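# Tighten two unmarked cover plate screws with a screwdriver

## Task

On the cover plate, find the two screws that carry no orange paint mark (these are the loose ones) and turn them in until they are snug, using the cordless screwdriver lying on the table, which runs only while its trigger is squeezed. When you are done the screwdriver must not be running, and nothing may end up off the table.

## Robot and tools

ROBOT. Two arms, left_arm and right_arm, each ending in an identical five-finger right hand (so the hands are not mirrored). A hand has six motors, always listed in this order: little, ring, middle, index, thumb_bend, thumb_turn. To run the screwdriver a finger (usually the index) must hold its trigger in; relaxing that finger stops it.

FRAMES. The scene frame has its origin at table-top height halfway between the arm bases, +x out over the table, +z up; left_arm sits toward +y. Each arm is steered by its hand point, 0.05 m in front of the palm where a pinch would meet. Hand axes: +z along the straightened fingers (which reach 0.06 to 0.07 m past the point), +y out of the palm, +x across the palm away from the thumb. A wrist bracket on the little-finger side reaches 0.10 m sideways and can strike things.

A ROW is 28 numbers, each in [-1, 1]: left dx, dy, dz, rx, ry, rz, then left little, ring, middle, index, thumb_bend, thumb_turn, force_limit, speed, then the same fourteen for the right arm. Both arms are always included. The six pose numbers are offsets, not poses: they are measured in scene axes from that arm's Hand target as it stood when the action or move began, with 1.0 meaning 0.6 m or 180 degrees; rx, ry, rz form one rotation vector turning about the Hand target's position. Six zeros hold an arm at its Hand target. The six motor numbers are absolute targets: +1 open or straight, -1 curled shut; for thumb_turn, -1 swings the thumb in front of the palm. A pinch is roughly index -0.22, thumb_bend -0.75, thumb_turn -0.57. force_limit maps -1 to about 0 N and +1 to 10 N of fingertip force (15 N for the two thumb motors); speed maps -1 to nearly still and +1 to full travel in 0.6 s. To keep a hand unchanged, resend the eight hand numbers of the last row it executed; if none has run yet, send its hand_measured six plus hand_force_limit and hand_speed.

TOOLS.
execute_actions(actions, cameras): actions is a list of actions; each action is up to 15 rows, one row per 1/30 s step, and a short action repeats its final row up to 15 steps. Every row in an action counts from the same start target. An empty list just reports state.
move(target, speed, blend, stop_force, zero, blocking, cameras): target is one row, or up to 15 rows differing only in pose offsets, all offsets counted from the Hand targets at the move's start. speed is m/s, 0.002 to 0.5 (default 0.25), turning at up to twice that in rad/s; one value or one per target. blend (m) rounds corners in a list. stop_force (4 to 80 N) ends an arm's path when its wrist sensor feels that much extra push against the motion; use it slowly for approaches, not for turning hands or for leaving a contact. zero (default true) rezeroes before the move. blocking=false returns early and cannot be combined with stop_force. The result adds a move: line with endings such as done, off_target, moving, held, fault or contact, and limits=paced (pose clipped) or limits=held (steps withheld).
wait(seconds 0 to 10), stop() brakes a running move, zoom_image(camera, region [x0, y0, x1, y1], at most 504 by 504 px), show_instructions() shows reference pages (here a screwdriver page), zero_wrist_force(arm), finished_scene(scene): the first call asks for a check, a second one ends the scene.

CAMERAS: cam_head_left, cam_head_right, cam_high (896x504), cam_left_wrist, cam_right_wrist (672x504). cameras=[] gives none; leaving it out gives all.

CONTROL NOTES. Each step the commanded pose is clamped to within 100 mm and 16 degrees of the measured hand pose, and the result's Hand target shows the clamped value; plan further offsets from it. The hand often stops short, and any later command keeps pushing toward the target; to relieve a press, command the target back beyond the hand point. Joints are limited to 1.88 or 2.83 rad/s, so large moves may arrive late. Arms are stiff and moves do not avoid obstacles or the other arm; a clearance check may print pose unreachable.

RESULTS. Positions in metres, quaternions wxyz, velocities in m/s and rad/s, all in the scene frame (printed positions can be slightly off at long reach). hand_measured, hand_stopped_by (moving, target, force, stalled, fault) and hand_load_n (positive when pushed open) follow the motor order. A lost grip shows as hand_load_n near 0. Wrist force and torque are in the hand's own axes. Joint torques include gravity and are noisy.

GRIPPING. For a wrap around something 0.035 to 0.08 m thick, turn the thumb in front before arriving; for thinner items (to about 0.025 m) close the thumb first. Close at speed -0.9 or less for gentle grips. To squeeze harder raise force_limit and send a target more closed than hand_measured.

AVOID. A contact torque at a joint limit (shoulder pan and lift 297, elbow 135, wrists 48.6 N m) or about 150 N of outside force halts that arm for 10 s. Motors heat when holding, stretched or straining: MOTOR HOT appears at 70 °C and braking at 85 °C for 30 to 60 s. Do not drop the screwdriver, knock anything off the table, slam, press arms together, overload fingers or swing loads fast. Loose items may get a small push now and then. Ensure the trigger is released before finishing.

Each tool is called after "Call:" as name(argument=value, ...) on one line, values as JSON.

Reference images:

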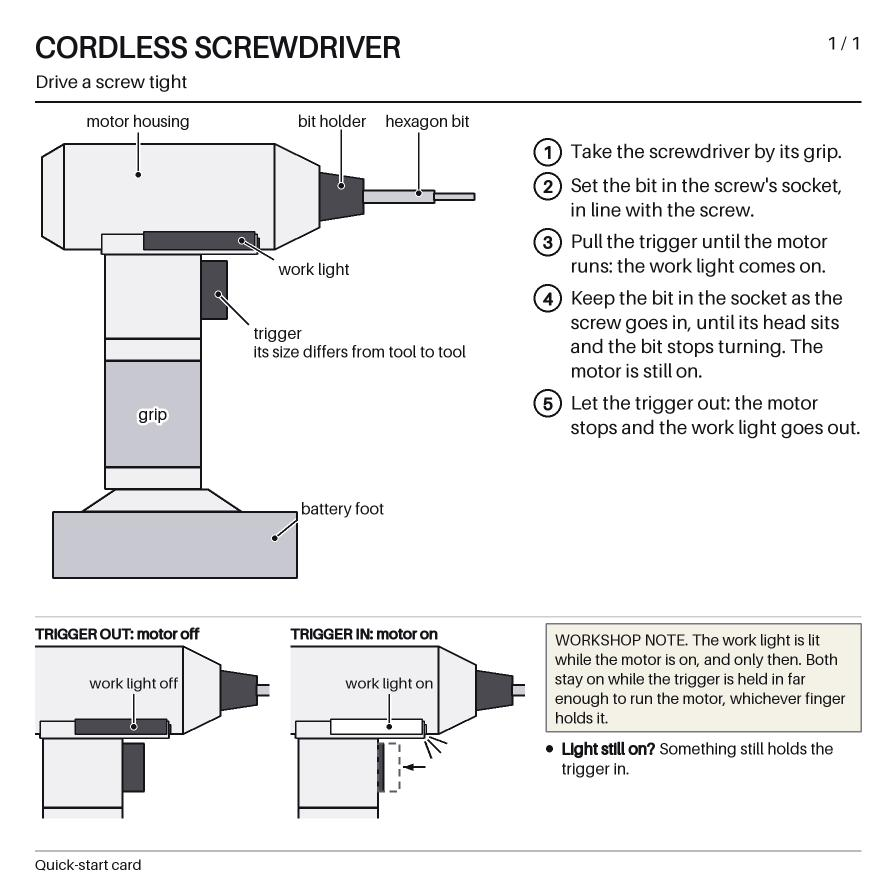

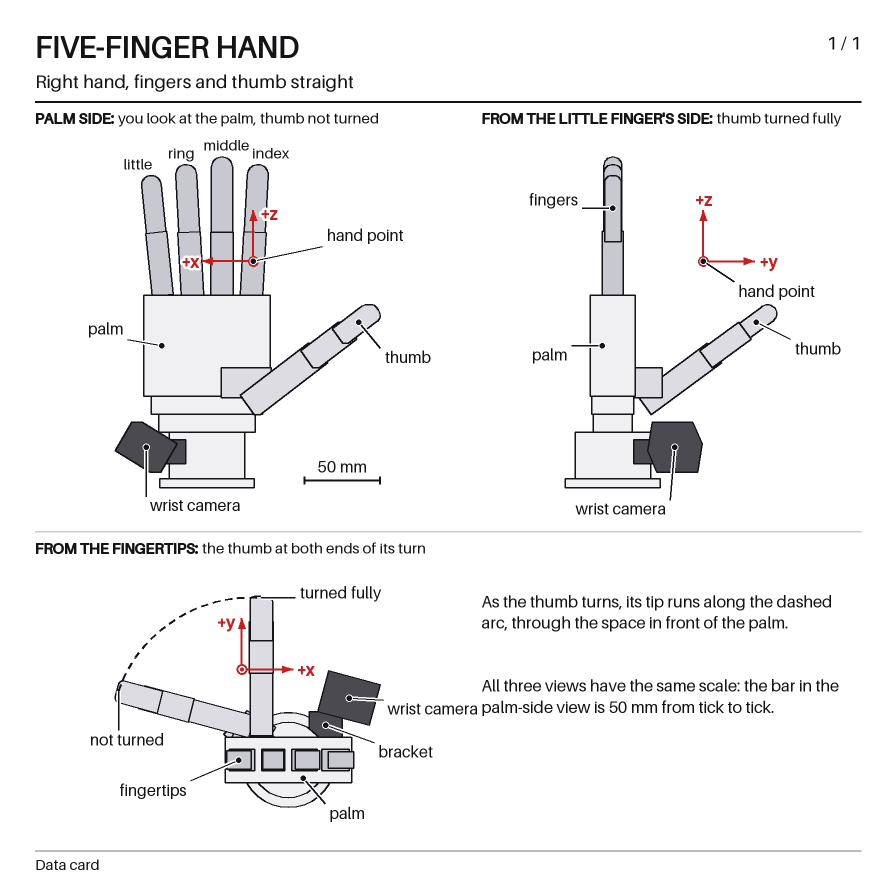

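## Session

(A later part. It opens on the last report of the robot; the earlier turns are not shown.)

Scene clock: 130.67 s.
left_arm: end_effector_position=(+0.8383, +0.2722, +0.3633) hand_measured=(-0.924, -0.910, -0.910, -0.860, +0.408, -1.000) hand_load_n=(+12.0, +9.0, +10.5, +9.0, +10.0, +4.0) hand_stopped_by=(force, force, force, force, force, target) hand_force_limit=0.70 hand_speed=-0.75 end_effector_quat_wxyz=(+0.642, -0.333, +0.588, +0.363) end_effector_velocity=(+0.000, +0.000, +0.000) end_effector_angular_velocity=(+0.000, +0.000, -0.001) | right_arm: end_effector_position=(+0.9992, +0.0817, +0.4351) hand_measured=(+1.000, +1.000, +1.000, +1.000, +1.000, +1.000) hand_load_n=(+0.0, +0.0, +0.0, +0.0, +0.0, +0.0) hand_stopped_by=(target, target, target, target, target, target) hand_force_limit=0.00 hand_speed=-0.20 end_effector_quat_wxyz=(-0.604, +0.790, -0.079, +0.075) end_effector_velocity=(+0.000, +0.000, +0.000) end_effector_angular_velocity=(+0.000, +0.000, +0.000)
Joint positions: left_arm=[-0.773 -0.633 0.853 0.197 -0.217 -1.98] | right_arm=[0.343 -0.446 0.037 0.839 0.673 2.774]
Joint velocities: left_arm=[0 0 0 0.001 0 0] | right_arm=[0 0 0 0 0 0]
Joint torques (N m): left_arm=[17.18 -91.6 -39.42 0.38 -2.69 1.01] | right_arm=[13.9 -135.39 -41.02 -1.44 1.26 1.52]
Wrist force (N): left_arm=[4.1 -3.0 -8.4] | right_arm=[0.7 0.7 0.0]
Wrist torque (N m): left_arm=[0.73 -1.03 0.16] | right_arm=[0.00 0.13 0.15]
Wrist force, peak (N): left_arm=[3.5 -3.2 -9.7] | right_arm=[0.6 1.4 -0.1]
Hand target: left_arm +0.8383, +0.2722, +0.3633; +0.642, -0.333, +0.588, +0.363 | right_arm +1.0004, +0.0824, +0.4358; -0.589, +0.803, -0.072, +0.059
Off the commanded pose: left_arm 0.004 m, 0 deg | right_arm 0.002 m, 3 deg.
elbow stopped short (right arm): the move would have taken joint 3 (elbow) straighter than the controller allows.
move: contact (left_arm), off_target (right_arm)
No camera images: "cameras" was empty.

Call:
move(target=[0.0003,-0.0002,0.0008,0,0,0,-1,-0.98,-1,-0.98,-0.62,-1,0.7,-0.75,0,0,0,0,0,0,1,1,1,1,1,1,0,-0.2], speed=0.005, cameras=["cam_high","cam_right_wrist"])

Call:
zoom_image(camera="cam_right_wrist", region=[276, 228, 296, 248])

Call:
zoom_image(camera="cam_high", region=[444, 150, 474, 185])

Scene clock: 131.80 s.
left_arm: end_effector_position=(+0.8385, +0.2722, +0.3638) hand_measured=(-0.924, -0.910, -0.910, -0.860, +0.408, -1.000) hand_load_n=(+11.5, +9.0, +10.5, +8.5, +10.0, +4.5) hand_stopped_by=(force, force, force, force, force, target) hand_force_limit=0.70 hand_speed=-0.75 end_effector_quat_wxyz=(+0.642, -0.333, +0.588, +0.363) end_effector_velocity=(+0.000, -0.001, +0.000) end_effector_angular_velocity=(+0.000, +0.000, -0.001) | right_arm: end_effector_position=(+0.9992, +0.0817, +0.4351) hand_measured=(+1.000, +1.000, +1.000, +1.000, +1.000, +1.000) hand_load_n=(+0.0, +0.0, +0.0, +0.0, +0.0, +0.0) hand_stopped_by=(target, target, target, target, target, target) hand_force_limit=0.00 hand_speed=-0.20 end_effector_quat_wxyz=(-0.604, +0.790, -0.079, +0.075) end_effector_velocity=(+0.000, +0.000, +0.002) end_effector_angular_velocity=(+0.001, -0.003, +0.000)
Joint positions: left_arm=[-0.773 -0.633 0.851 0.198 -0.217 -1.98] | right_arm=[0.343 -0.446 0.037 0.839 0.673 2.774]
Joint velocities: left_arm=[-0.001 0 0 -0.001 0 0] | right_arm=[0 -0.001 0 -0.002 0 0]
Joint torques (N m): left_arm=[9.99 -89.75 -52.29 6.06 -1.25 -1.64] | right_arm=[6.12 -126.69 -40.66 -1.21 1.58 1.08]
Wrist force (N): left_arm=[7.5 -1.9 -5.2] | right_arm=[0.2 0.8 0.0]
Wrist torque (N m): left_arm=[0.44 -0.61 0.24] | right_arm=[0.02 0.20 0.13]
Wrist force, peak (N): left_arm=[4.1 -3.2 -9.1] | right_arm=[0.3 1.3 -0.2]
Hand target: left_arm +0.8385, +0.2721, +0.3638; +0.642, -0.333, +0.588, +0.363 | right_arm +1.0004, +0.0824, +0.4358; -0.589, +0.803, -0.072, +0.059
Off the commanded pose: left_arm 0.000 m, 0 deg | right_arm 0.002 m, 3 deg.
elbow stopped short (right arm): the move would have taken joint 3 (elbow) straighter than the controller allows.
move: off_target (right_arm)
Images, in order (width x height): cam_high 896x504, cam_right_wrist 672x504.

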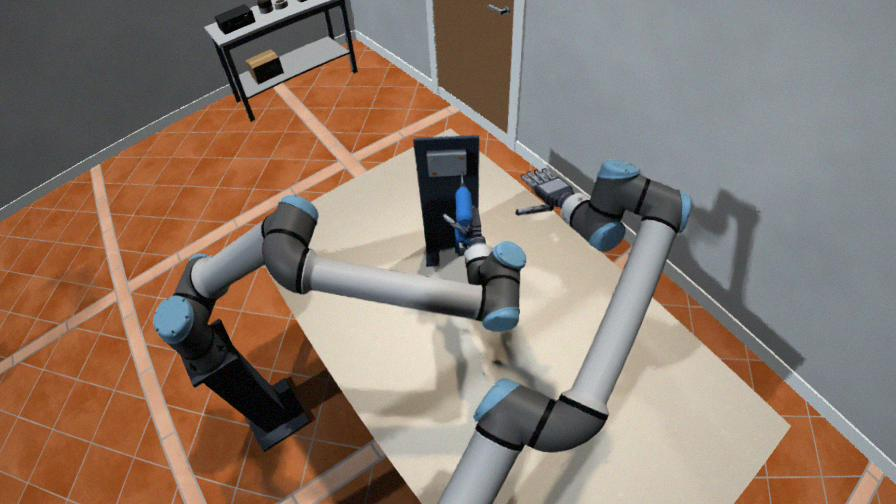

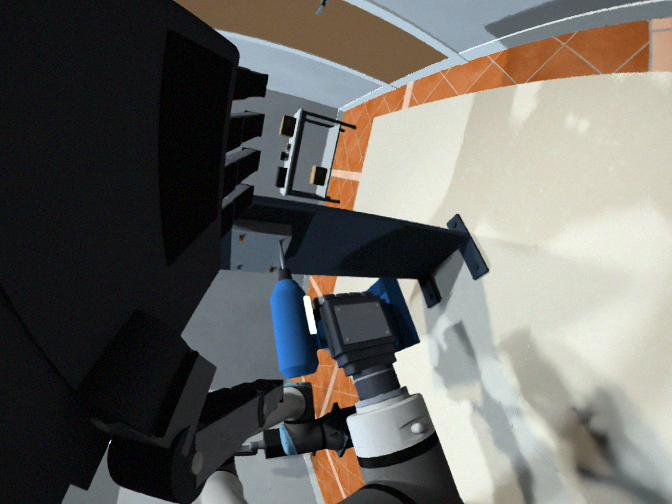

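Scaled by 25.200 from the camera's 672x504 image, which has a finer 960x720 frame.

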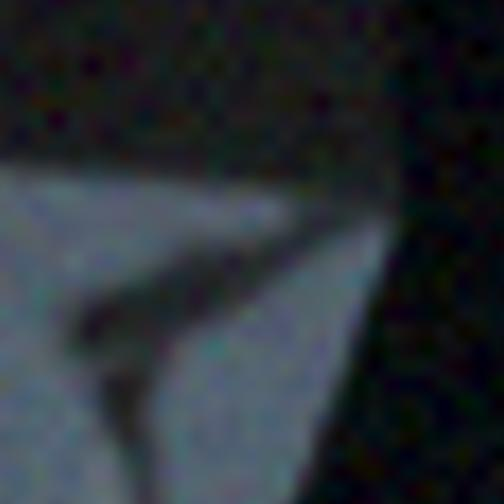

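Scaled by 14.400.

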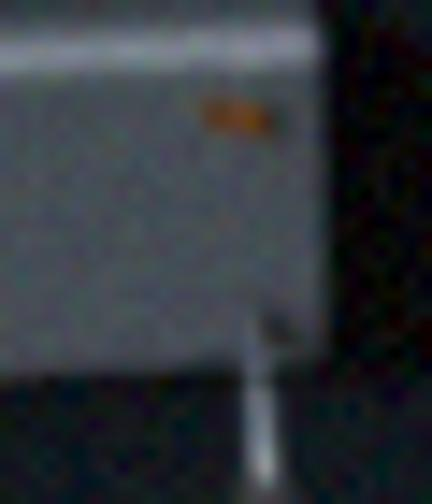

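Call:
move(target=[0.0042,0.0050,0,0,0,0,-1,-0.98,-1,-0.98,-0.62,-1,0.7,-0.75,0,0,0,0,0,0,1,1,1,1,1,1,0,-0.2], speed=0.005, stop_force=8, cameras=["cam_right_wrist"])

Call:
zoom_image(camera="cam_right_wrist", region=[276, 228, 296, 248])

Scene clock: 137.67 s.
left_arm: end_effector_position=(+0.8391, +0.2728, +0.3638) hand_measured=(-0.924, -0.910, -0.910, -0.860, +0.408, -1.000) hand_load_n=(+12.0, +8.5, +9.5, +8.5, +10.5, +3.0) hand_stopped_by=(force, force, force, force, force, target) hand_force_limit=0.70 hand_speed=-0.75 end_effector_quat_wxyz=(+0.642, -0.333, +0.588, +0.363) end_effector_velocity=(+0.000, +0.000, +0.000) end_effector_angular_velocity=(+0.000, +0.001, +0.000) | right_arm: end_effector_position=(+0.9992, +0.0817, +0.4351) hand_measured=(+1.000, +1.000, +1.000, +1.000, +1.000, +1.000) hand_load_n=(+0.0, +0.0, +0.0, +0.0, +0.0, +0.0) hand_stopped_by=(target, target, target, target, target, target) hand_force_limit=0.00 hand_speed=-0.20 end_effector_quat_wxyz=(-0.604, +0.790, -0.079, +0.075) end_effector_velocity=(+0.000, +0.000, +0.000) end_effector_angular_velocity=(+0.000, +0.001, +0.000)
Joint positions: left_arm=[-0.772 -0.632 0.85 0.201 -0.216 -1.982] | right_arm=[0.343 -0.446 0.037 0.839 0.673 2.774]
Joint velocities: left_arm=[0 0 0 0.001 0.001 0] | right_arm=[0 0 0 0.001 0 0]
Joint torques (N m): left_arm=[11.95 -122.13 -41.05 2.32 -2.44 2.94] | right_arm=[13.69 -134.89 -40.46 -1.6 1.53 1.51]
Wrist force (N): left_arm=[9.0 -0.6 -9.3] | right_arm=[0.4 0.8 -0.1]
Wrist torque (N m): left_arm=[0.38 -0.23 0.18] | right_arm=[0.02 0.18 0.14]
Wrist force, peak (N): left_arm=[13.1 -0.7 -19.7] | right_arm=[0.3 1.4 -0.5]
Hand target: left_arm +0.8391, +0.2728, +0.3638; +0.642, -0.333, +0.588, +0.363 | right_arm +1.0004, +0.0824, +0.4358; -0.589, +0.803, -0.072, +0.059
Off the commanded pose: left_arm 0.003 m, 0 deg | right_arm 0.002 m, 3 deg.
elbow stopped short (right arm): the move would have taken joint 3 (elbow) straighter than the controller allows.
move: contact (left_arm), off_target (right_arm)
Images, in order (width x height): cam_right_wrist 672x504.

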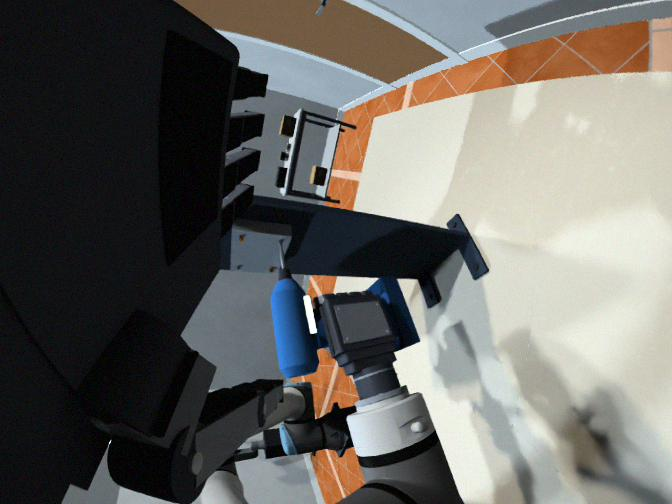

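Scaled by 25.200 from the camera's 672x504 image, which has a finer 960x720 frame.

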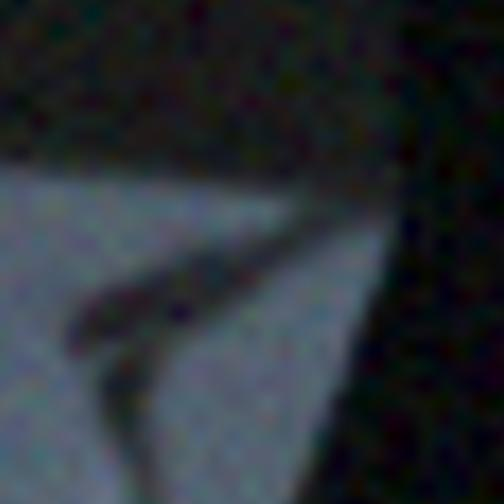

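Call:
move(target=[0.0042,0.0052,0,0,0,0,-1,-0.98,-1,-0.98,-0.62,-1,0.7,-0.75,0,0,0,0,0,0,1,1,1,1,1,1,0,-0.2], speed=0.005, stop_force=8, cameras=["cam_right_wrist"])

Call:
zoom_image(camera="cam_right_wrist", region=[276, 228, 296, 248])

Scene clock: 143.77 s.
left_arm: end_effector_position=(+0.8396, +0.2734, +0.3638) hand_measured=(-0.924, -0.910, -0.910, -0.860, +0.410, -1.000) hand_load_n=(+11.0, +8.0, +9.0, +8.5, +11.5, +2.0) hand_stopped_by=(force, force, force, force, force, target) hand_force_limit=0.70 hand_speed=-0.75 end_effector_quat_wxyz=(+0.642, -0.333, +0.588, +0.363) end_effector_velocity=(+0.000, +0.000, +0.000) end_effector_angular_velocity=(+0.000, +0.000, +0.000) | right_arm: end_effector_position=(+0.9992, +0.0817, +0.4351) hand_measured=(+1.000, +1.000, +1.000, +1.000, +1.000, +1.000) hand_load_n=(+0.0, +0.0, +0.0, +0.0, +0.0, +0.0) hand_stopped_by=(target, target, target, target, target, target) hand_force_limit=0.00 hand_speed=-0.20 end_effector_quat_wxyz=(-0.604, +0.790, -0.079, +0.075) end_effector_velocity=(+0.000, +0.000, +0.000) end_effector_angular_velocity=(+0.000, +0.001, +0.000)
Joint positions: left_arm=[-0.772 -0.632 0.849 0.202 -0.215 -1.983] | right_arm=[0.343 -0.446 0.037 0.839 0.673 2.774]
Joint velocities: left_arm=[0 0 0 0 0 0] | right_arm=[0 0 0 0 0 0]
Joint torques (N m): left_arm=[7.62 -127.12 -35.43 1.93 -1.2 4.67] | right_arm=[14.41 -135.22 -40.39 -1.51 1.46 1.56]
Wrist force (N): left_arm=[12.2 1.4 -22.6] | right_arm=[0.4 1.2 0.0]
Wrist torque (N m): left_arm=[0.86 -0.63 -0.64] | right_arm=[0.08 0.17 0.16]
Wrist force, peak (N): left_arm=[16.6 1.3 -23.0] | right_arm=[0.5 1.4 -0.5]
Hand target: left_arm +0.8396, +0.2734, +0.3638; +0.642, -0.333, +0.588, +0.363 | right_arm +1.0004, +0.0824, +0.4358; -0.589, +0.803, -0.072, +0.059
Off the commanded pose: left_arm 0.003 m, 0 deg | right_arm 0.002 m, 3 deg.
elbow stopped short (right arm): the move would have taken joint 3 (elbow) straighter than the controller allows.
move: contact (left_arm), off_target (right_arm)
Images, in order (width x height): cam_right_wrist 672x504.

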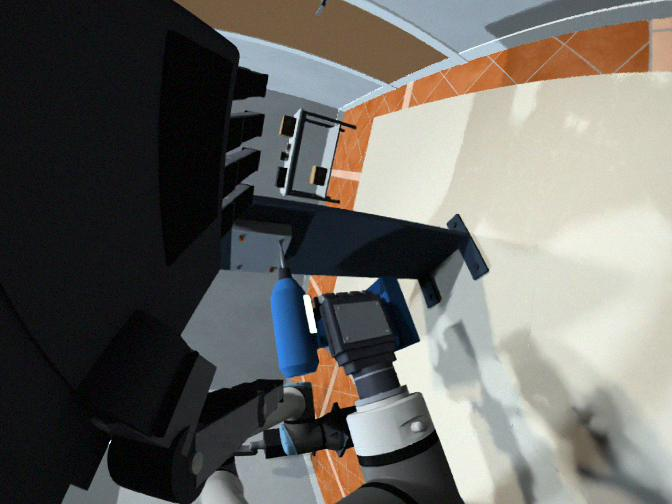

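Scaled by 25.200 from the camera's 672x504 image, which has a finer 960x720 frame.

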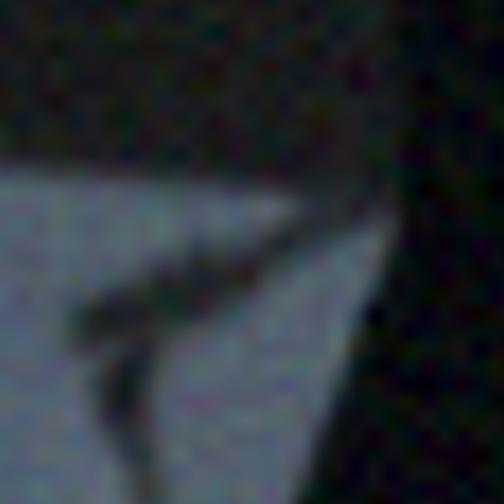

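Call:
wait(seconds=1, cameras=[])

Call:
move(target=[0.0042,0.0052,0,0,0,0,-1,-0.98,-1,-0.98,-0.62,-1,0.7,-0.75,0,0,0,0,0,0,1,1,1,1,1,1,0,-0.2], speed=0.005, stop_force=7, cameras=[])

Call:
wait(seconds=1.5, cameras=[])

Scene clock: 144.87 s.
left_arm: end_effector_position=(+0.8396, +0.2734, +0.3638) hand_measured=(-0.924, -0.910, -0.910, -0.860, +0.410, -1.000) hand_load_n=(+11.5, +8.0, +9.0, +8.5, +11.5, +2.5) hand_stopped_by=(force, force, force, force, force, target) hand_force_limit=0.70 hand_speed=-0.75 end_effector_quat_wxyz=(+0.642, -0.333, +0.588, +0.363) end_effector_velocity=(+0.000, +0.000, +0.000) end_effector_angular_velocity=(+0.000, +0.001, -0.001) | right_arm: end_effector_position=(+0.9992, +0.0817, +0.4351) hand_measured=(+1.000, +1.000, +1.000, +1.000, +1.000, +1.000) hand_load_n=(+0.0, +0.0, +0.0, +0.0, +0.0, +0.0) hand_stopped_by=(target, target, target, target, target, target) hand_force_limit=0.00 hand_speed=-0.20 end_effector_quat_wxyz=(-0.604, +0.790, -0.079, +0.075) end_effector_velocity=(+0.000, +0.000, +0.000) end_effector_angular_velocity=(+0.001, -0.001, +0.000)
Joint positions: left_arm=[-0.772 -0.632 0.849 0.202 -0.215 -1.983] | right_arm=[0.343 -0.446 0.037 0.839 0.673 2.774]
Joint velocities: left_arm=[0 0 0 0 0.001 0.001] | right_arm=[0 0 0 -0.002 0 0]
Joint torques (N m): left_arm=[7.12 -124.92 -35.56 2.14 -1.59 4.02] | right_arm=[14.04 -135.32 -40.7 0.23 0.99 0.91]
Wrist force (N): left_arm=[12.1 1.5 -22.4] | right_arm=[0.7 1.1 0.0]
Wrist torque (N m): left_arm=[0.85 -0.63 -0.64] | right_arm=[0.06 0.13 0.17]
Wrist force, peak (N): left_arm=[12.1 1.3 -23.0] | right_arm=[0.7 1.1 0.0]
Hand target: left_arm +0.8396, +0.2734, +0.3638; +0.642, -0.333, +0.588, +0.363 | right_arm +1.0004, +0.0824, +0.4358; -0.589, +0.803, -0.072, +0.059
Off the commanded pose: left_arm 0.003 m, 0 deg | right_arm 0.002 m, 3 deg.
wait: 1.00 s; at rest by 0.07 s
No camera images: "cameras" was empty.

Scene clock: 150.63 s.
left_arm: end_effector_position=(+0.8397, +0.2735, +0.3639) hand_measured=(-0.924, -0.910, -0.910, -0.860, +0.410, -1.000) hand_load_n=(+11.0, +8.0, +9.0, +9.0, +11.5, +2.5) hand_stopped_by=(force, force, force, force, force, target) hand_force_limit=0.70 hand_speed=-0.75 end_effector_quat_wxyz=(+0.642, -0.333, +0.588, +0.363) end_effector_velocity=(+0.000, +0.000, +0.001) end_effector_angular_velocity=(+0.000, -0.001, +0.000) | right_arm: end_effector_position=(+0.9992, +0.0817, +0.4351) hand_measured=(+1.000, +1.000, +1.000, +1.000, +1.000, +1.000) hand_load_n=(+0.0, +0.0, +0.0, +0.0, +0.0, -0.5) hand_stopped_by=(target, target, target, target, target, target) hand_force_limit=0.00 hand_speed=-0.20 end_effector_quat_wxyz=(-0.604, +0.790, -0.079, +0.075) end_effector_velocity=(+0.000, +0.000, -0.001) end_effector_angular_velocity=(+0.000, +0.000, +0.000)
Joint positions: left_arm=[-0.772 -0.632 0.849 0.203 -0.215 -1.984] | right_arm=[0.343 -0.446 0.037 0.839 0.673 2.774]
Joint velocities: left_arm=[0 -0.001 0 0.001 -0.001 -0.001] | right_arm=[0 0.001 0 -0.001 0 0]
Joint torques (N m): left_arm=[15.23 -130.53 -39.37 2.69 -1.17 4.77] | right_arm=[14.49 -135.18 -40.13 -1.65 1.47 1.64]
Wrist force (N): left_arm=[14.4 1.9 -30.2] | right_arm=[0.3 1.0 0.1]
Wrist torque (N m): left_arm=[1.14 -0.81 -0.56] | right_arm=[0.04 0.17 0.15]
Wrist force, peak (N): left_arm=[15.7 1.8 -32.3] | right_arm=[0.5 1.4 0.0]
Hand target: left_arm +0.8397, +0.2735, +0.3639; +0.642, -0.333, +0.588, +0.363 | right_arm +1.0004, +0.0824, +0.4358; -0.589, +0.803, -0.072, +0.059
Off the commanded pose: left_arm 0.004 m, 0 deg | right_arm 0.002 m, 3 deg.
elbow stopped short (right arm): the move would have taken joint 3 (elbow) straighter than the controller allows.
move: contact (left_arm), off_target (right_arm)
No camera images: "cameras" was empty.

Scene clock: 152.13 s.
left_arm: end_effector_position=(+0.8397, +0.2735, +0.3639) hand_measured=(-0.924, -0.910, -0.910, -0.860, +0.410, -1.000) hand_load_n=(+11.0, +8.0, +9.0, +9.0, +11.5, +2.0) hand_stopped_by=(force, force, force, force, force, target) hand_force_limit=0.70 hand_speed=-0.75 end_effector_quat_wxyz=(+0.642, -0.333, +0.588, +0.363) end_effector_velocity=(+0.000, +0.000, +0.000) end_effector_angular_velocity=(-0.001, -0.001, +0.000) | right_arm: end_effector_position=(+0.9992, +0.0817, +0.4351) hand_measured=(+1.000, +1.000, +1.000, +1.000, +1.000, +1.000) hand_load_n=(+0.0, -0.5, +0.0, +0.0, +0.0, +0.0) hand_stopped_by=(target, target, target, target, target, target) hand_force_limit=0.00 hand_speed=-0.20 end_effector_quat_wxyz=(-0.604, +0.790, -0.079, +0.075) end_effector_velocity=(+0.000, +0.000, -0.001) end_effector_angular_velocity=(-0.001, +0.002, +0.000)
Joint positions: left_arm=[-0.772 -0.632 0.849 0.203 -0.215 -1.984] | right_arm=[0.343 -0.446 0.037 0.839 0.673 2.774]
Joint velocities: left_arm=[0 0 0 0 0 -0.001] | right_arm=[0 0 0 0.001 0 0]
Joint torques (N m): left_arm=[13.3 -135.72 -39.45 2.74 -1.46 4.65] | right_arm=[13.09 -135.24 -39.87 0.64 0.79 0.63]
Wrist force (N): left_arm=[14.0 1.9 -30.1] | right_arm=[0.5 1.0 0.2]
Wrist torque (N m): left_arm=[1.15 -0.74 -0.58] | right_arm=[0.03 0.15 0.15]
Wrist force, peak (N): left_arm=[14.3 1.8 -30.6] | right_arm=[0.6 1.3 0.2]
Hand target: left_arm +0.8397, +0.2735, +0.3639; +0.642, -0.333, +0.588, +0.363 | right_arm +1.0004, +0.0824, +0.4358; -0.589, +0.803, -0.072, +0.059
Off the commanded pose: left_arm 0.004 m, 0 deg | right_arm 0.002 m, 3 deg.
wait: 1.50 s; at rest by 0.17 s
No camera images: "cameras" was empty.

Call:
move(target=[0,0,0,0,0,0,-1,-0.98,-1,-0.6,-0.62,-1,0.7,-0.75,0,0,0,0,0,0,1,1,1,1,1,1,0,-0.2], cameras=[])

Call:
move(target=[-0.0208,-0.026,0,0,0,0,-1,-0.98,-1,-0.6,-0.62,-1,0.7,-0.75,0,0,0,0,0,0,1,1,1,1,1,1,0,-0.2], speed=0.05, cameras=["cam_high","cam_right_wrist"])

Call:
zoom_image(camera="cam_right_wrist", region=[276, 228, 296, 248])

Call:
zoom_image(camera="cam_right_wrist", region=[215, 215, 325, 325])

Scene clock: 153.20 s.
left_arm: end_effector_position=(+0.8397, +0.2735, +0.3639) hand_measured=(-0.924, -0.910, -0.910, -0.600, +0.410, -1.000) hand_load_n=(+11.0, +8.5, +9.0, +0.0, +11.0, +3.5) hand_stopped_by=(force, force, force, target, force, target) hand_force_limit=0.70 hand_speed=-0.75 end_effector_quat_wxyz=(+0.642, -0.333, +0.588, +0.363) end_effector_velocity=(+0.000, +0.000, -0.001) end_effector_angular_velocity=(+0.002, +0.002, +0.000) | right_arm: end_effector_position=(+0.9992, +0.0817, +0.4351) hand_measured=(+1.000, +1.000, +1.000, +1.000, +1.000, +1.000) hand_load_n=(+0.0, -0.5, +0.0, +0.0, +0.0, +0.0) hand_stopped_by=(target, target, target, target, target, target) hand_force_limit=0.00 hand_speed=-0.20 end_effector_quat_wxyz=(-0.604, +0.790, -0.079, +0.075) end_effector_velocity=(+0.000, +0.000, +0.001) end_effector_angular_velocity=(+0.000, +0.000, +0.000)
Joint positions: left_arm=[-0.772 -0.632 0.849 0.203 -0.215 -1.984] | right_arm=[0.343 -0.446 0.037 0.839 0.673 2.774]
Joint velocities: left_arm=[0 0.001 0 0.001 0 0] | right_arm=[0 -0.001 0 0 0 0]
Joint torques (N m): left_arm=[17.77 -121.85 -42.57 2.47 -1.67 2.42] | right_arm=[5.73 -127.78 -40.44 -0.34 1.72 0.71]
Wrist force (N): left_arm=[9.5 -0.9 -6.4] | right_arm=[0.5 1.3 0.3]
Wrist torque (N m): left_arm=[0.40 -0.29 0.25] | right_arm=[0.08 0.15 0.16]
Wrist force, peak (N): left_arm=[14.4 0.4 -30.7] | right_arm=[0.6 1.3 0.1]
Hand target: left_arm +0.8397, +0.2735, +0.3639; +0.642, -0.333, +0.588, +0.363 | right_arm +1.0004, +0.0824, +0.4358; -0.589, +0.803, -0.072, +0.059
Off the commanded pose: left_arm 0.000 m, 0 deg | right_arm 0.002 m, 3 deg.
elbow stopped short (right arm): the move would have taken joint 3 (elbow) straighter than the controller allows.
move: off_target (right_arm)
No camera images: "cameras" was empty.

Scene clock: 153.97 s.
left_arm: end_effector_position=(+0.8271, +0.2579, +0.3639) hand_measured=(-0.924, -0.910, -0.910, -0.600, +0.410, -1.000) hand_load_n=(+10.5, +8.0, +9.5, +0.0, +10.5, +3.5) hand_stopped_by=(force, force, force, target, force, target) hand_force_limit=0.70 hand_speed=-0.75 end_effector_quat_wxyz=(+0.642, -0.333, +0.588, +0.363) end_effector_velocity=(+0.001, +0.001, -0.001) end_effector_angular_velocity=(+0.001, +0.002, -0.001) | right_arm: end_effector_position=(+0.9992, +0.0817, +0.4351) hand_measured=(+1.000, +1.000, +1.000, +1.000, +1.000, +1.000) hand_load_n=(+0.0, +0.0, +0.0, +0.0, +0.0, +0.0) hand_stopped_by=(target, target, target, target, target, target) hand_force_limit=0.00 hand_speed=-0.20 end_effector_quat_wxyz=(-0.604, +0.790, -0.079, +0.075) end_effector_velocity=(+0.000, +0.000, -0.001) end_effector_angular_velocity=(+0.000, +0.000, +0.000)
Joint positions: left_arm=[-0.792 -0.645 0.871 0.159 -0.233 -1.948] | right_arm=[0.343 -0.446 0.037 0.839 0.673 2.774]
Joint velocities: left_arm=[0.002 0.001 -0.001 0.003 0.003 -0.001] | right_arm=[0 0.001 0 0 0 0]
Joint torques (N m): left_arm=[11.33 -103 -52.73 6.62 0.58 -2.42] | right_arm=[-4.49 -128.55 -40.06 0.01 1.36 0.54]
Wrist force (N): left_arm=[8.1 0.8 -0.2] | right_arm=[0.2 0.9 -0.1]
Wrist torque (N m): left_arm=[-0.03 -0.21 0.13] | right_arm=[0.04 0.20 0.13]
Wrist force, peak (N): left_arm=[10.1 -1.1 -5.6] | right_arm=[0.5 1.2 -0.3]
Hand target: left_arm +0.8272, +0.2579, +0.3639; +0.642, -0.333, +0.588, +0.363 | right_arm +1.0004, +0.0824, +0.4358; -0.589, +0.803, -0.072, +0.059
Off the commanded pose: left_arm 0.000 m, 0 deg | right_arm 0.002 m, 3 deg.
elbow stopped short (right arm): the move would have taken joint 3 (elbow) straighter than the controller allows.
move: off_target (right_arm)
Images, in order (width x height): cam_high 896x504, cam_right_wrist 672x504.

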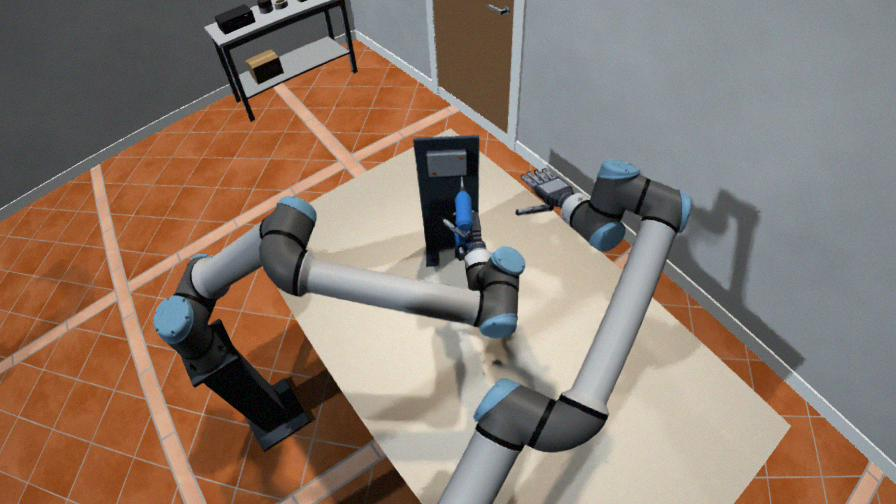

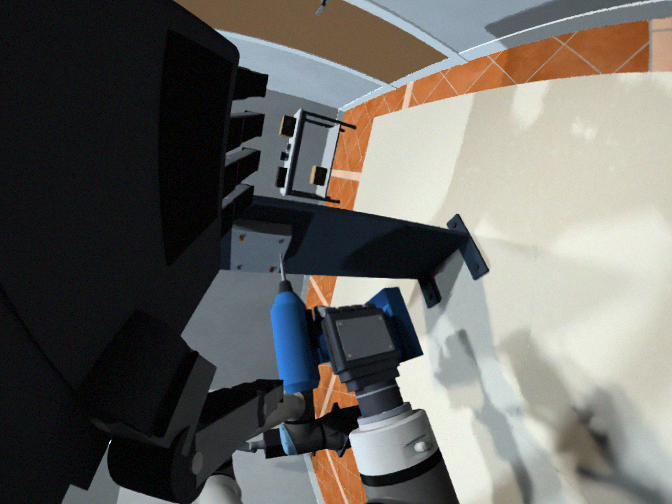

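Scaled by 25.200 from the camera's 672x504 image, which has a finer 960x720 frame.

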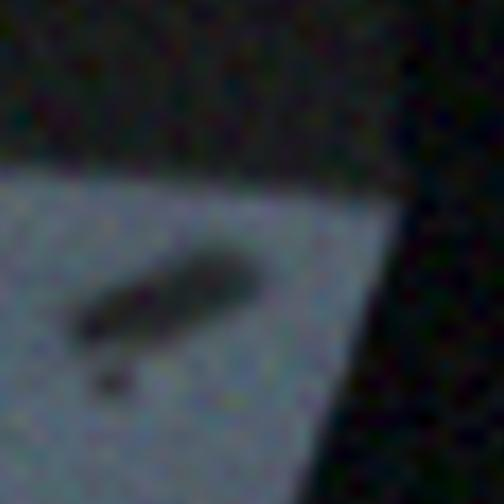

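Scaled by 4.582 from the camera's 672x504 image, which has a finer 960x720 frame.

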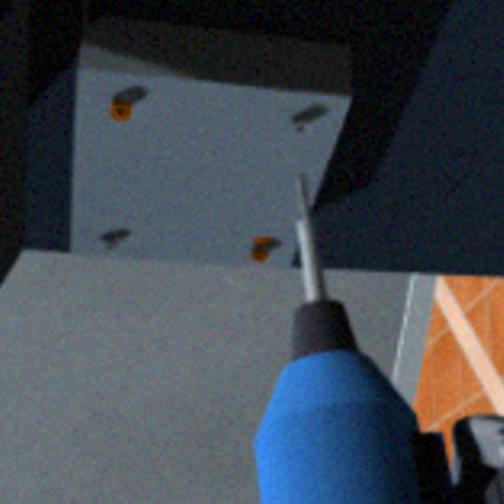

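Call:
move(target=[[-0.0625,-0.078,0,0,0,0,-1,-0.98,-1,-0.6,-0.62,-1,0.7,-0.75,0,0,0,0,0,0,1,1,1,1,1,1,0,-0.2],[-0.18,-0.20,-0.1,0,0,0,-1,-0.98,-1,-0.6,-0.62,-1,0.7,-0.75,0,0,0,0,0,0,1,1,1,1,1,1,0,-0.2]], speed=[0.08, 0.12])

Call:
zoom_image(camera="cam_right_wrist", region=[215, 215, 515, 440])

Scene clock: 156.33 s.
left_arm: end_effector_position=(+0.7260, +0.1455, +0.3098) hand_measured=(-0.924, -0.910, -0.910, -0.600, +0.410, -1.000) hand_load_n=(+10.0, +8.0, +9.5, +0.0, +10.0, +4.5) hand_stopped_by=(force, force, force, target, force, target) hand_force_limit=0.70 hand_speed=-0.75 end_effector_quat_wxyz=(+0.642, -0.333, +0.588, +0.363) end_effector_velocity=(+0.000, +0.001, +0.000) end_effector_angular_velocity=(+0.001, +0.001, +0.000) | right_arm: end_effector_position=(+0.9992, +0.0817, +0.4351) hand_measured=(+1.000, +1.000, +1.000, +1.000, +1.000, +1.000) hand_load_n=(+0.0, +0.0, -0.5, +0.0, +0.0, +0.0) hand_stopped_by=(target, target, target, target, target, target) hand_force_limit=0.00 hand_speed=-0.20 end_effector_quat_wxyz=(-0.604, +0.790, -0.079, +0.075) end_effector_velocity=(+0.000, +0.000, +0.000) end_effector_angular_velocity=(+0.000, +0.000, +0.000)
Joint positions: left_arm=[-0.943 -0.672 1.01 -0.1 -0.378 -1.794] | right_arm=[0.343 -0.446 0.037 0.839 0.673 2.774]
Joint velocities: left_arm=[0.001 0 0 0.001 0 0] | right_arm=[0 0 0 0 0 0]
Joint torques (N m): left_arm=[5.51 -111.11 -49.25 6.38 1.33 1.31] | right_arm=[13.54 -134.35 -39.98 2.3 -0.42 -0.89]
Wrist force (N): left_arm=[8.4 0.8 -0.5] | right_arm=[0.3 1.1 0.1]
Wrist torque (N m): left_arm=[0.01 -0.25 0.16] | right_arm=[0.06 0.19 0.14]
Wrist force, peak (N): left_arm=[13.1 1.7 -12.5] | right_arm=[0.8 1.3 -0.3]
Hand target: left_arm +0.7261, +0.1455, +0.3100; +0.642, -0.333, +0.588, +0.363 | right_arm +1.0004, +0.0824, +0.4358; -0.589, +0.803, -0.072, +0.059
Off the commanded pose: left_arm 0.012 m, 0 deg | right_arm 0.002 m, 3 deg.
elbow stopped short (right arm): the move would have taken joint 3 (elbow) straighter than the controller allows.
move: held (left_arm; a check stopped the path), off_target (right_arm); limits=held
pose unreachable (left arm): on one or more control steps of this call, first in action 0 (counted from 0), this arm could not follow its commanded pose, so it was not sent that pose on those steps. It may still have moved: this result reports where it is.
cause: moving toward the commanded pose would bring a part of the arm too close to another arm (a part of this arm just beyond joint 3 (elbow) and a part of the right arm just beyond its joint 2 (shoulder lift), at the place that arm is still heading or pushing toward).

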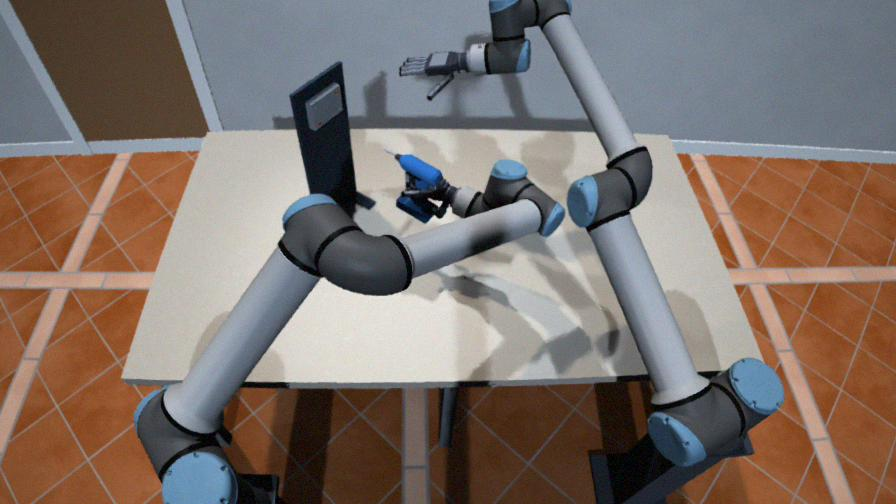

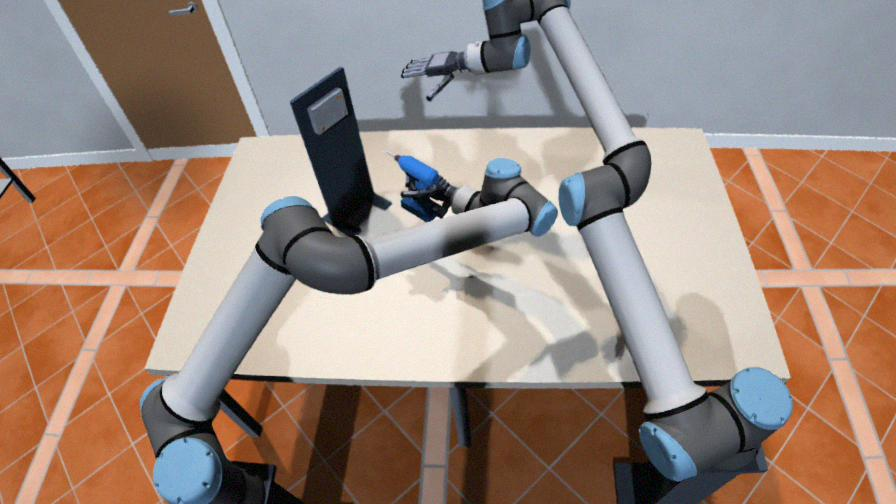

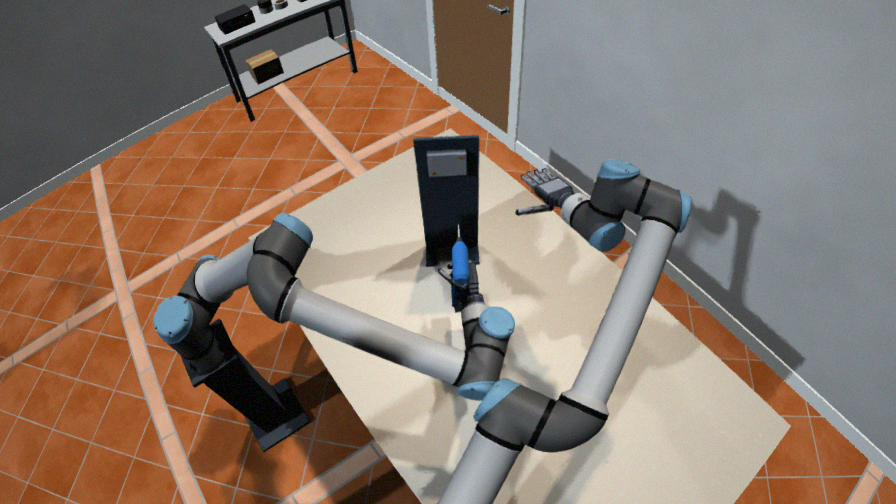

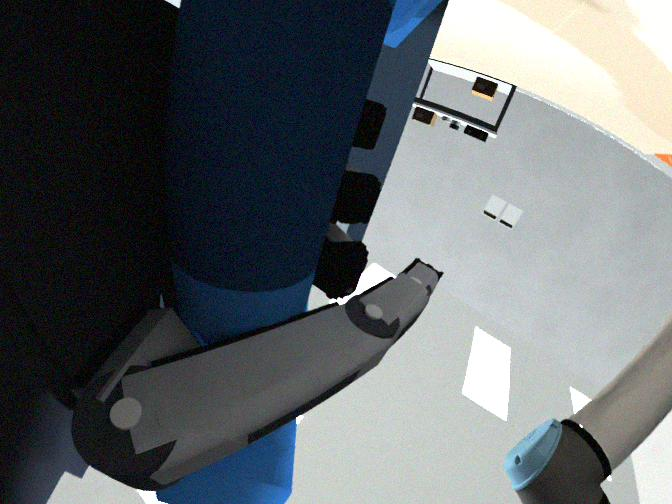

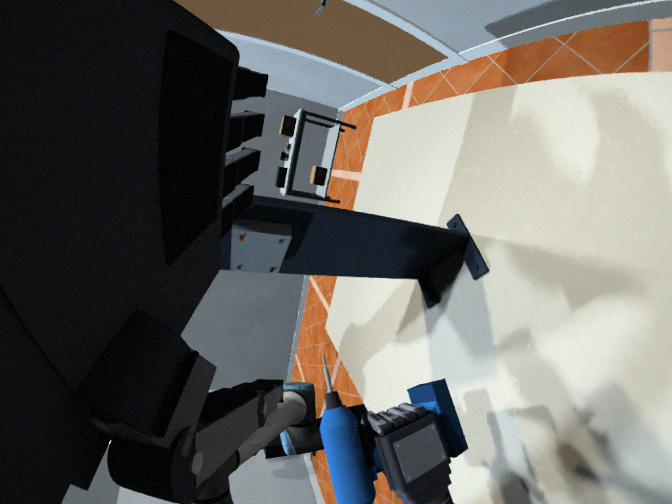

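Scaled by 1.680 from the camera's 672x504 image, which has a finer 960x720 frame.

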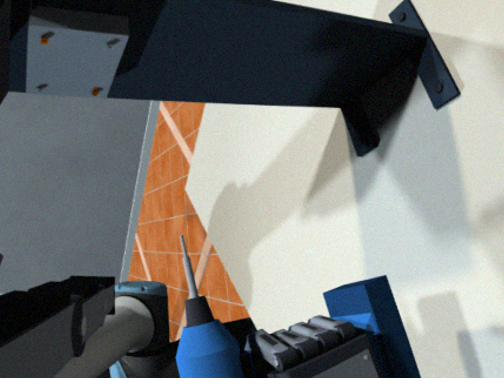

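Call:
move(target=[0,0,0,0,0,0,-1,-0.98,-1,-0.6,-0.62,-1,0.7,-0.75,-0.25,-0.5,0,0,0,0,1,1,1,1,1,1,0,-0.2], speed=0.25, cameras=["cam_right_wrist","cam_head_right"])

Call:
zoom_image(camera="cam_right_wrist", region=[200, 180, 440, 360])

Scene clock: 158.43 s.
left_arm: end_effector_position=(+0.7261, +0.1455, +0.3100) hand_measured=(-0.924, -0.910, -0.910, -0.600, +0.410, -1.000) hand_load_n=(+10.0, +8.0, +9.5, +0.0, +9.5, +5.0) hand_stopped_by=(force, force, force, target, force, target) hand_force_limit=0.70 hand_speed=-0.75 end_effector_quat_wxyz=(+0.642, -0.333, +0.588, +0.363) end_effector_velocity=(+0.000, +0.000, +0.000) end_effector_angular_velocity=(+0.000, +0.000, +0.000) | right_arm: end_effector_position=(+0.8501, -0.2177, +0.4354) hand_measured=(+1.000, +1.000, +1.000, +1.000, +1.000, +1.000) hand_load_n=(+0.0, +0.0, +0.0, +0.0, +0.0, +0.0) hand_stopped_by=(target, target, target, target, target, target) hand_force_limit=0.00 hand_speed=-0.20 end_effector_quat_wxyz=(-0.589, +0.803, -0.072, +0.059) end_effector_velocity=(-0.001, +0.000, +0.000) end_effector_angular_velocity=(-0.001, +0.000, +0.000)
Joint positions: left_arm=[-0.943 -0.672 1.01 -0.1 -0.377 -1.794] | right_arm=[0.065 -1.09 1.207 0.677 0.434 2.386]
Joint velocities: left_arm=[0 0 0 0 0 0] | right_arm=[0 -0.001 0.002 0 0 -0.001]
Joint torques (N m): left_arm=[7.3 -120.99 -49.04 6.08 0.81 -2.15] | right_arm=[-6.99 -95.27 -32.98 1.08 -0.75 -1.26]
Wrist force (N): left_arm=[8.6 0.2 -0.6] | right_arm=[0.6 0.6 0.3]
Wrist torque (N m): left_arm=[-0.08 -0.27 0.15] | right_arm=[-0.04 0.10 0.14]
Wrist force, peak (N): left_arm=[9.0 0.9 -0.9] | right_arm=[-0.1 1.5 -2.1]
Hand target: left_arm +0.7261, +0.1455, +0.3100; +0.642, -0.333, +0.588, +0.363 | right_arm +0.8501, -0.2178, +0.4354; -0.589, +0.803, -0.072, +0.059
Off the commanded pose: left_arm 0.000 m, 0 deg | right_arm 0.000 m, 0 deg.
move: done
Images, in order (width x height): cam_head_right 896x504, cam_right_wrist 672x504.

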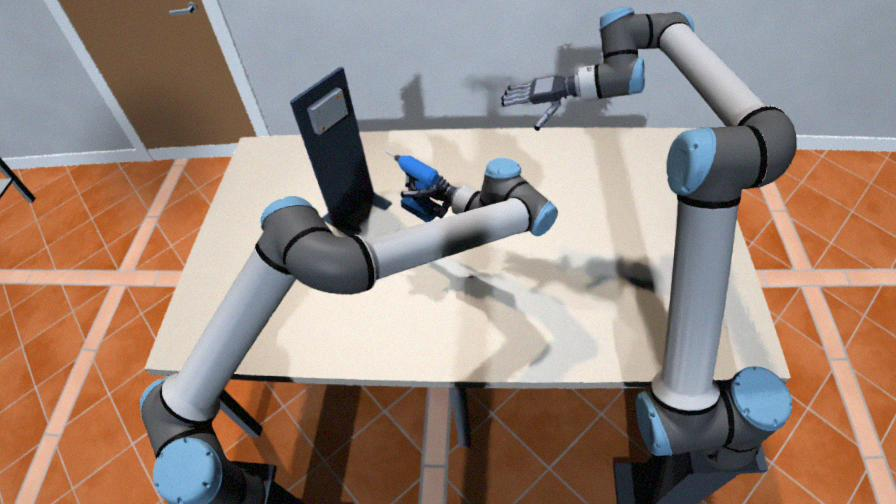

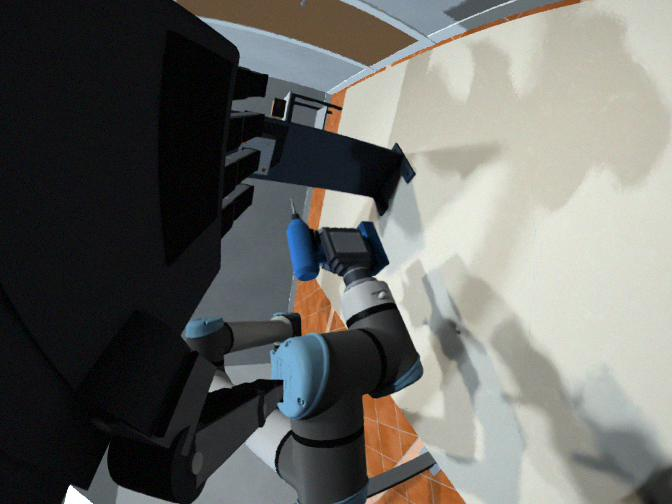

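Scaled by 2.100 from the camera's 672x504 image, which has a finer 960x720 frame.

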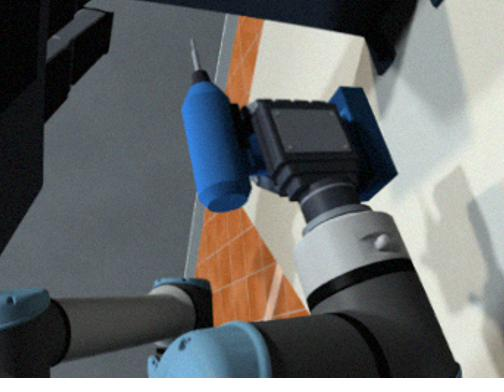

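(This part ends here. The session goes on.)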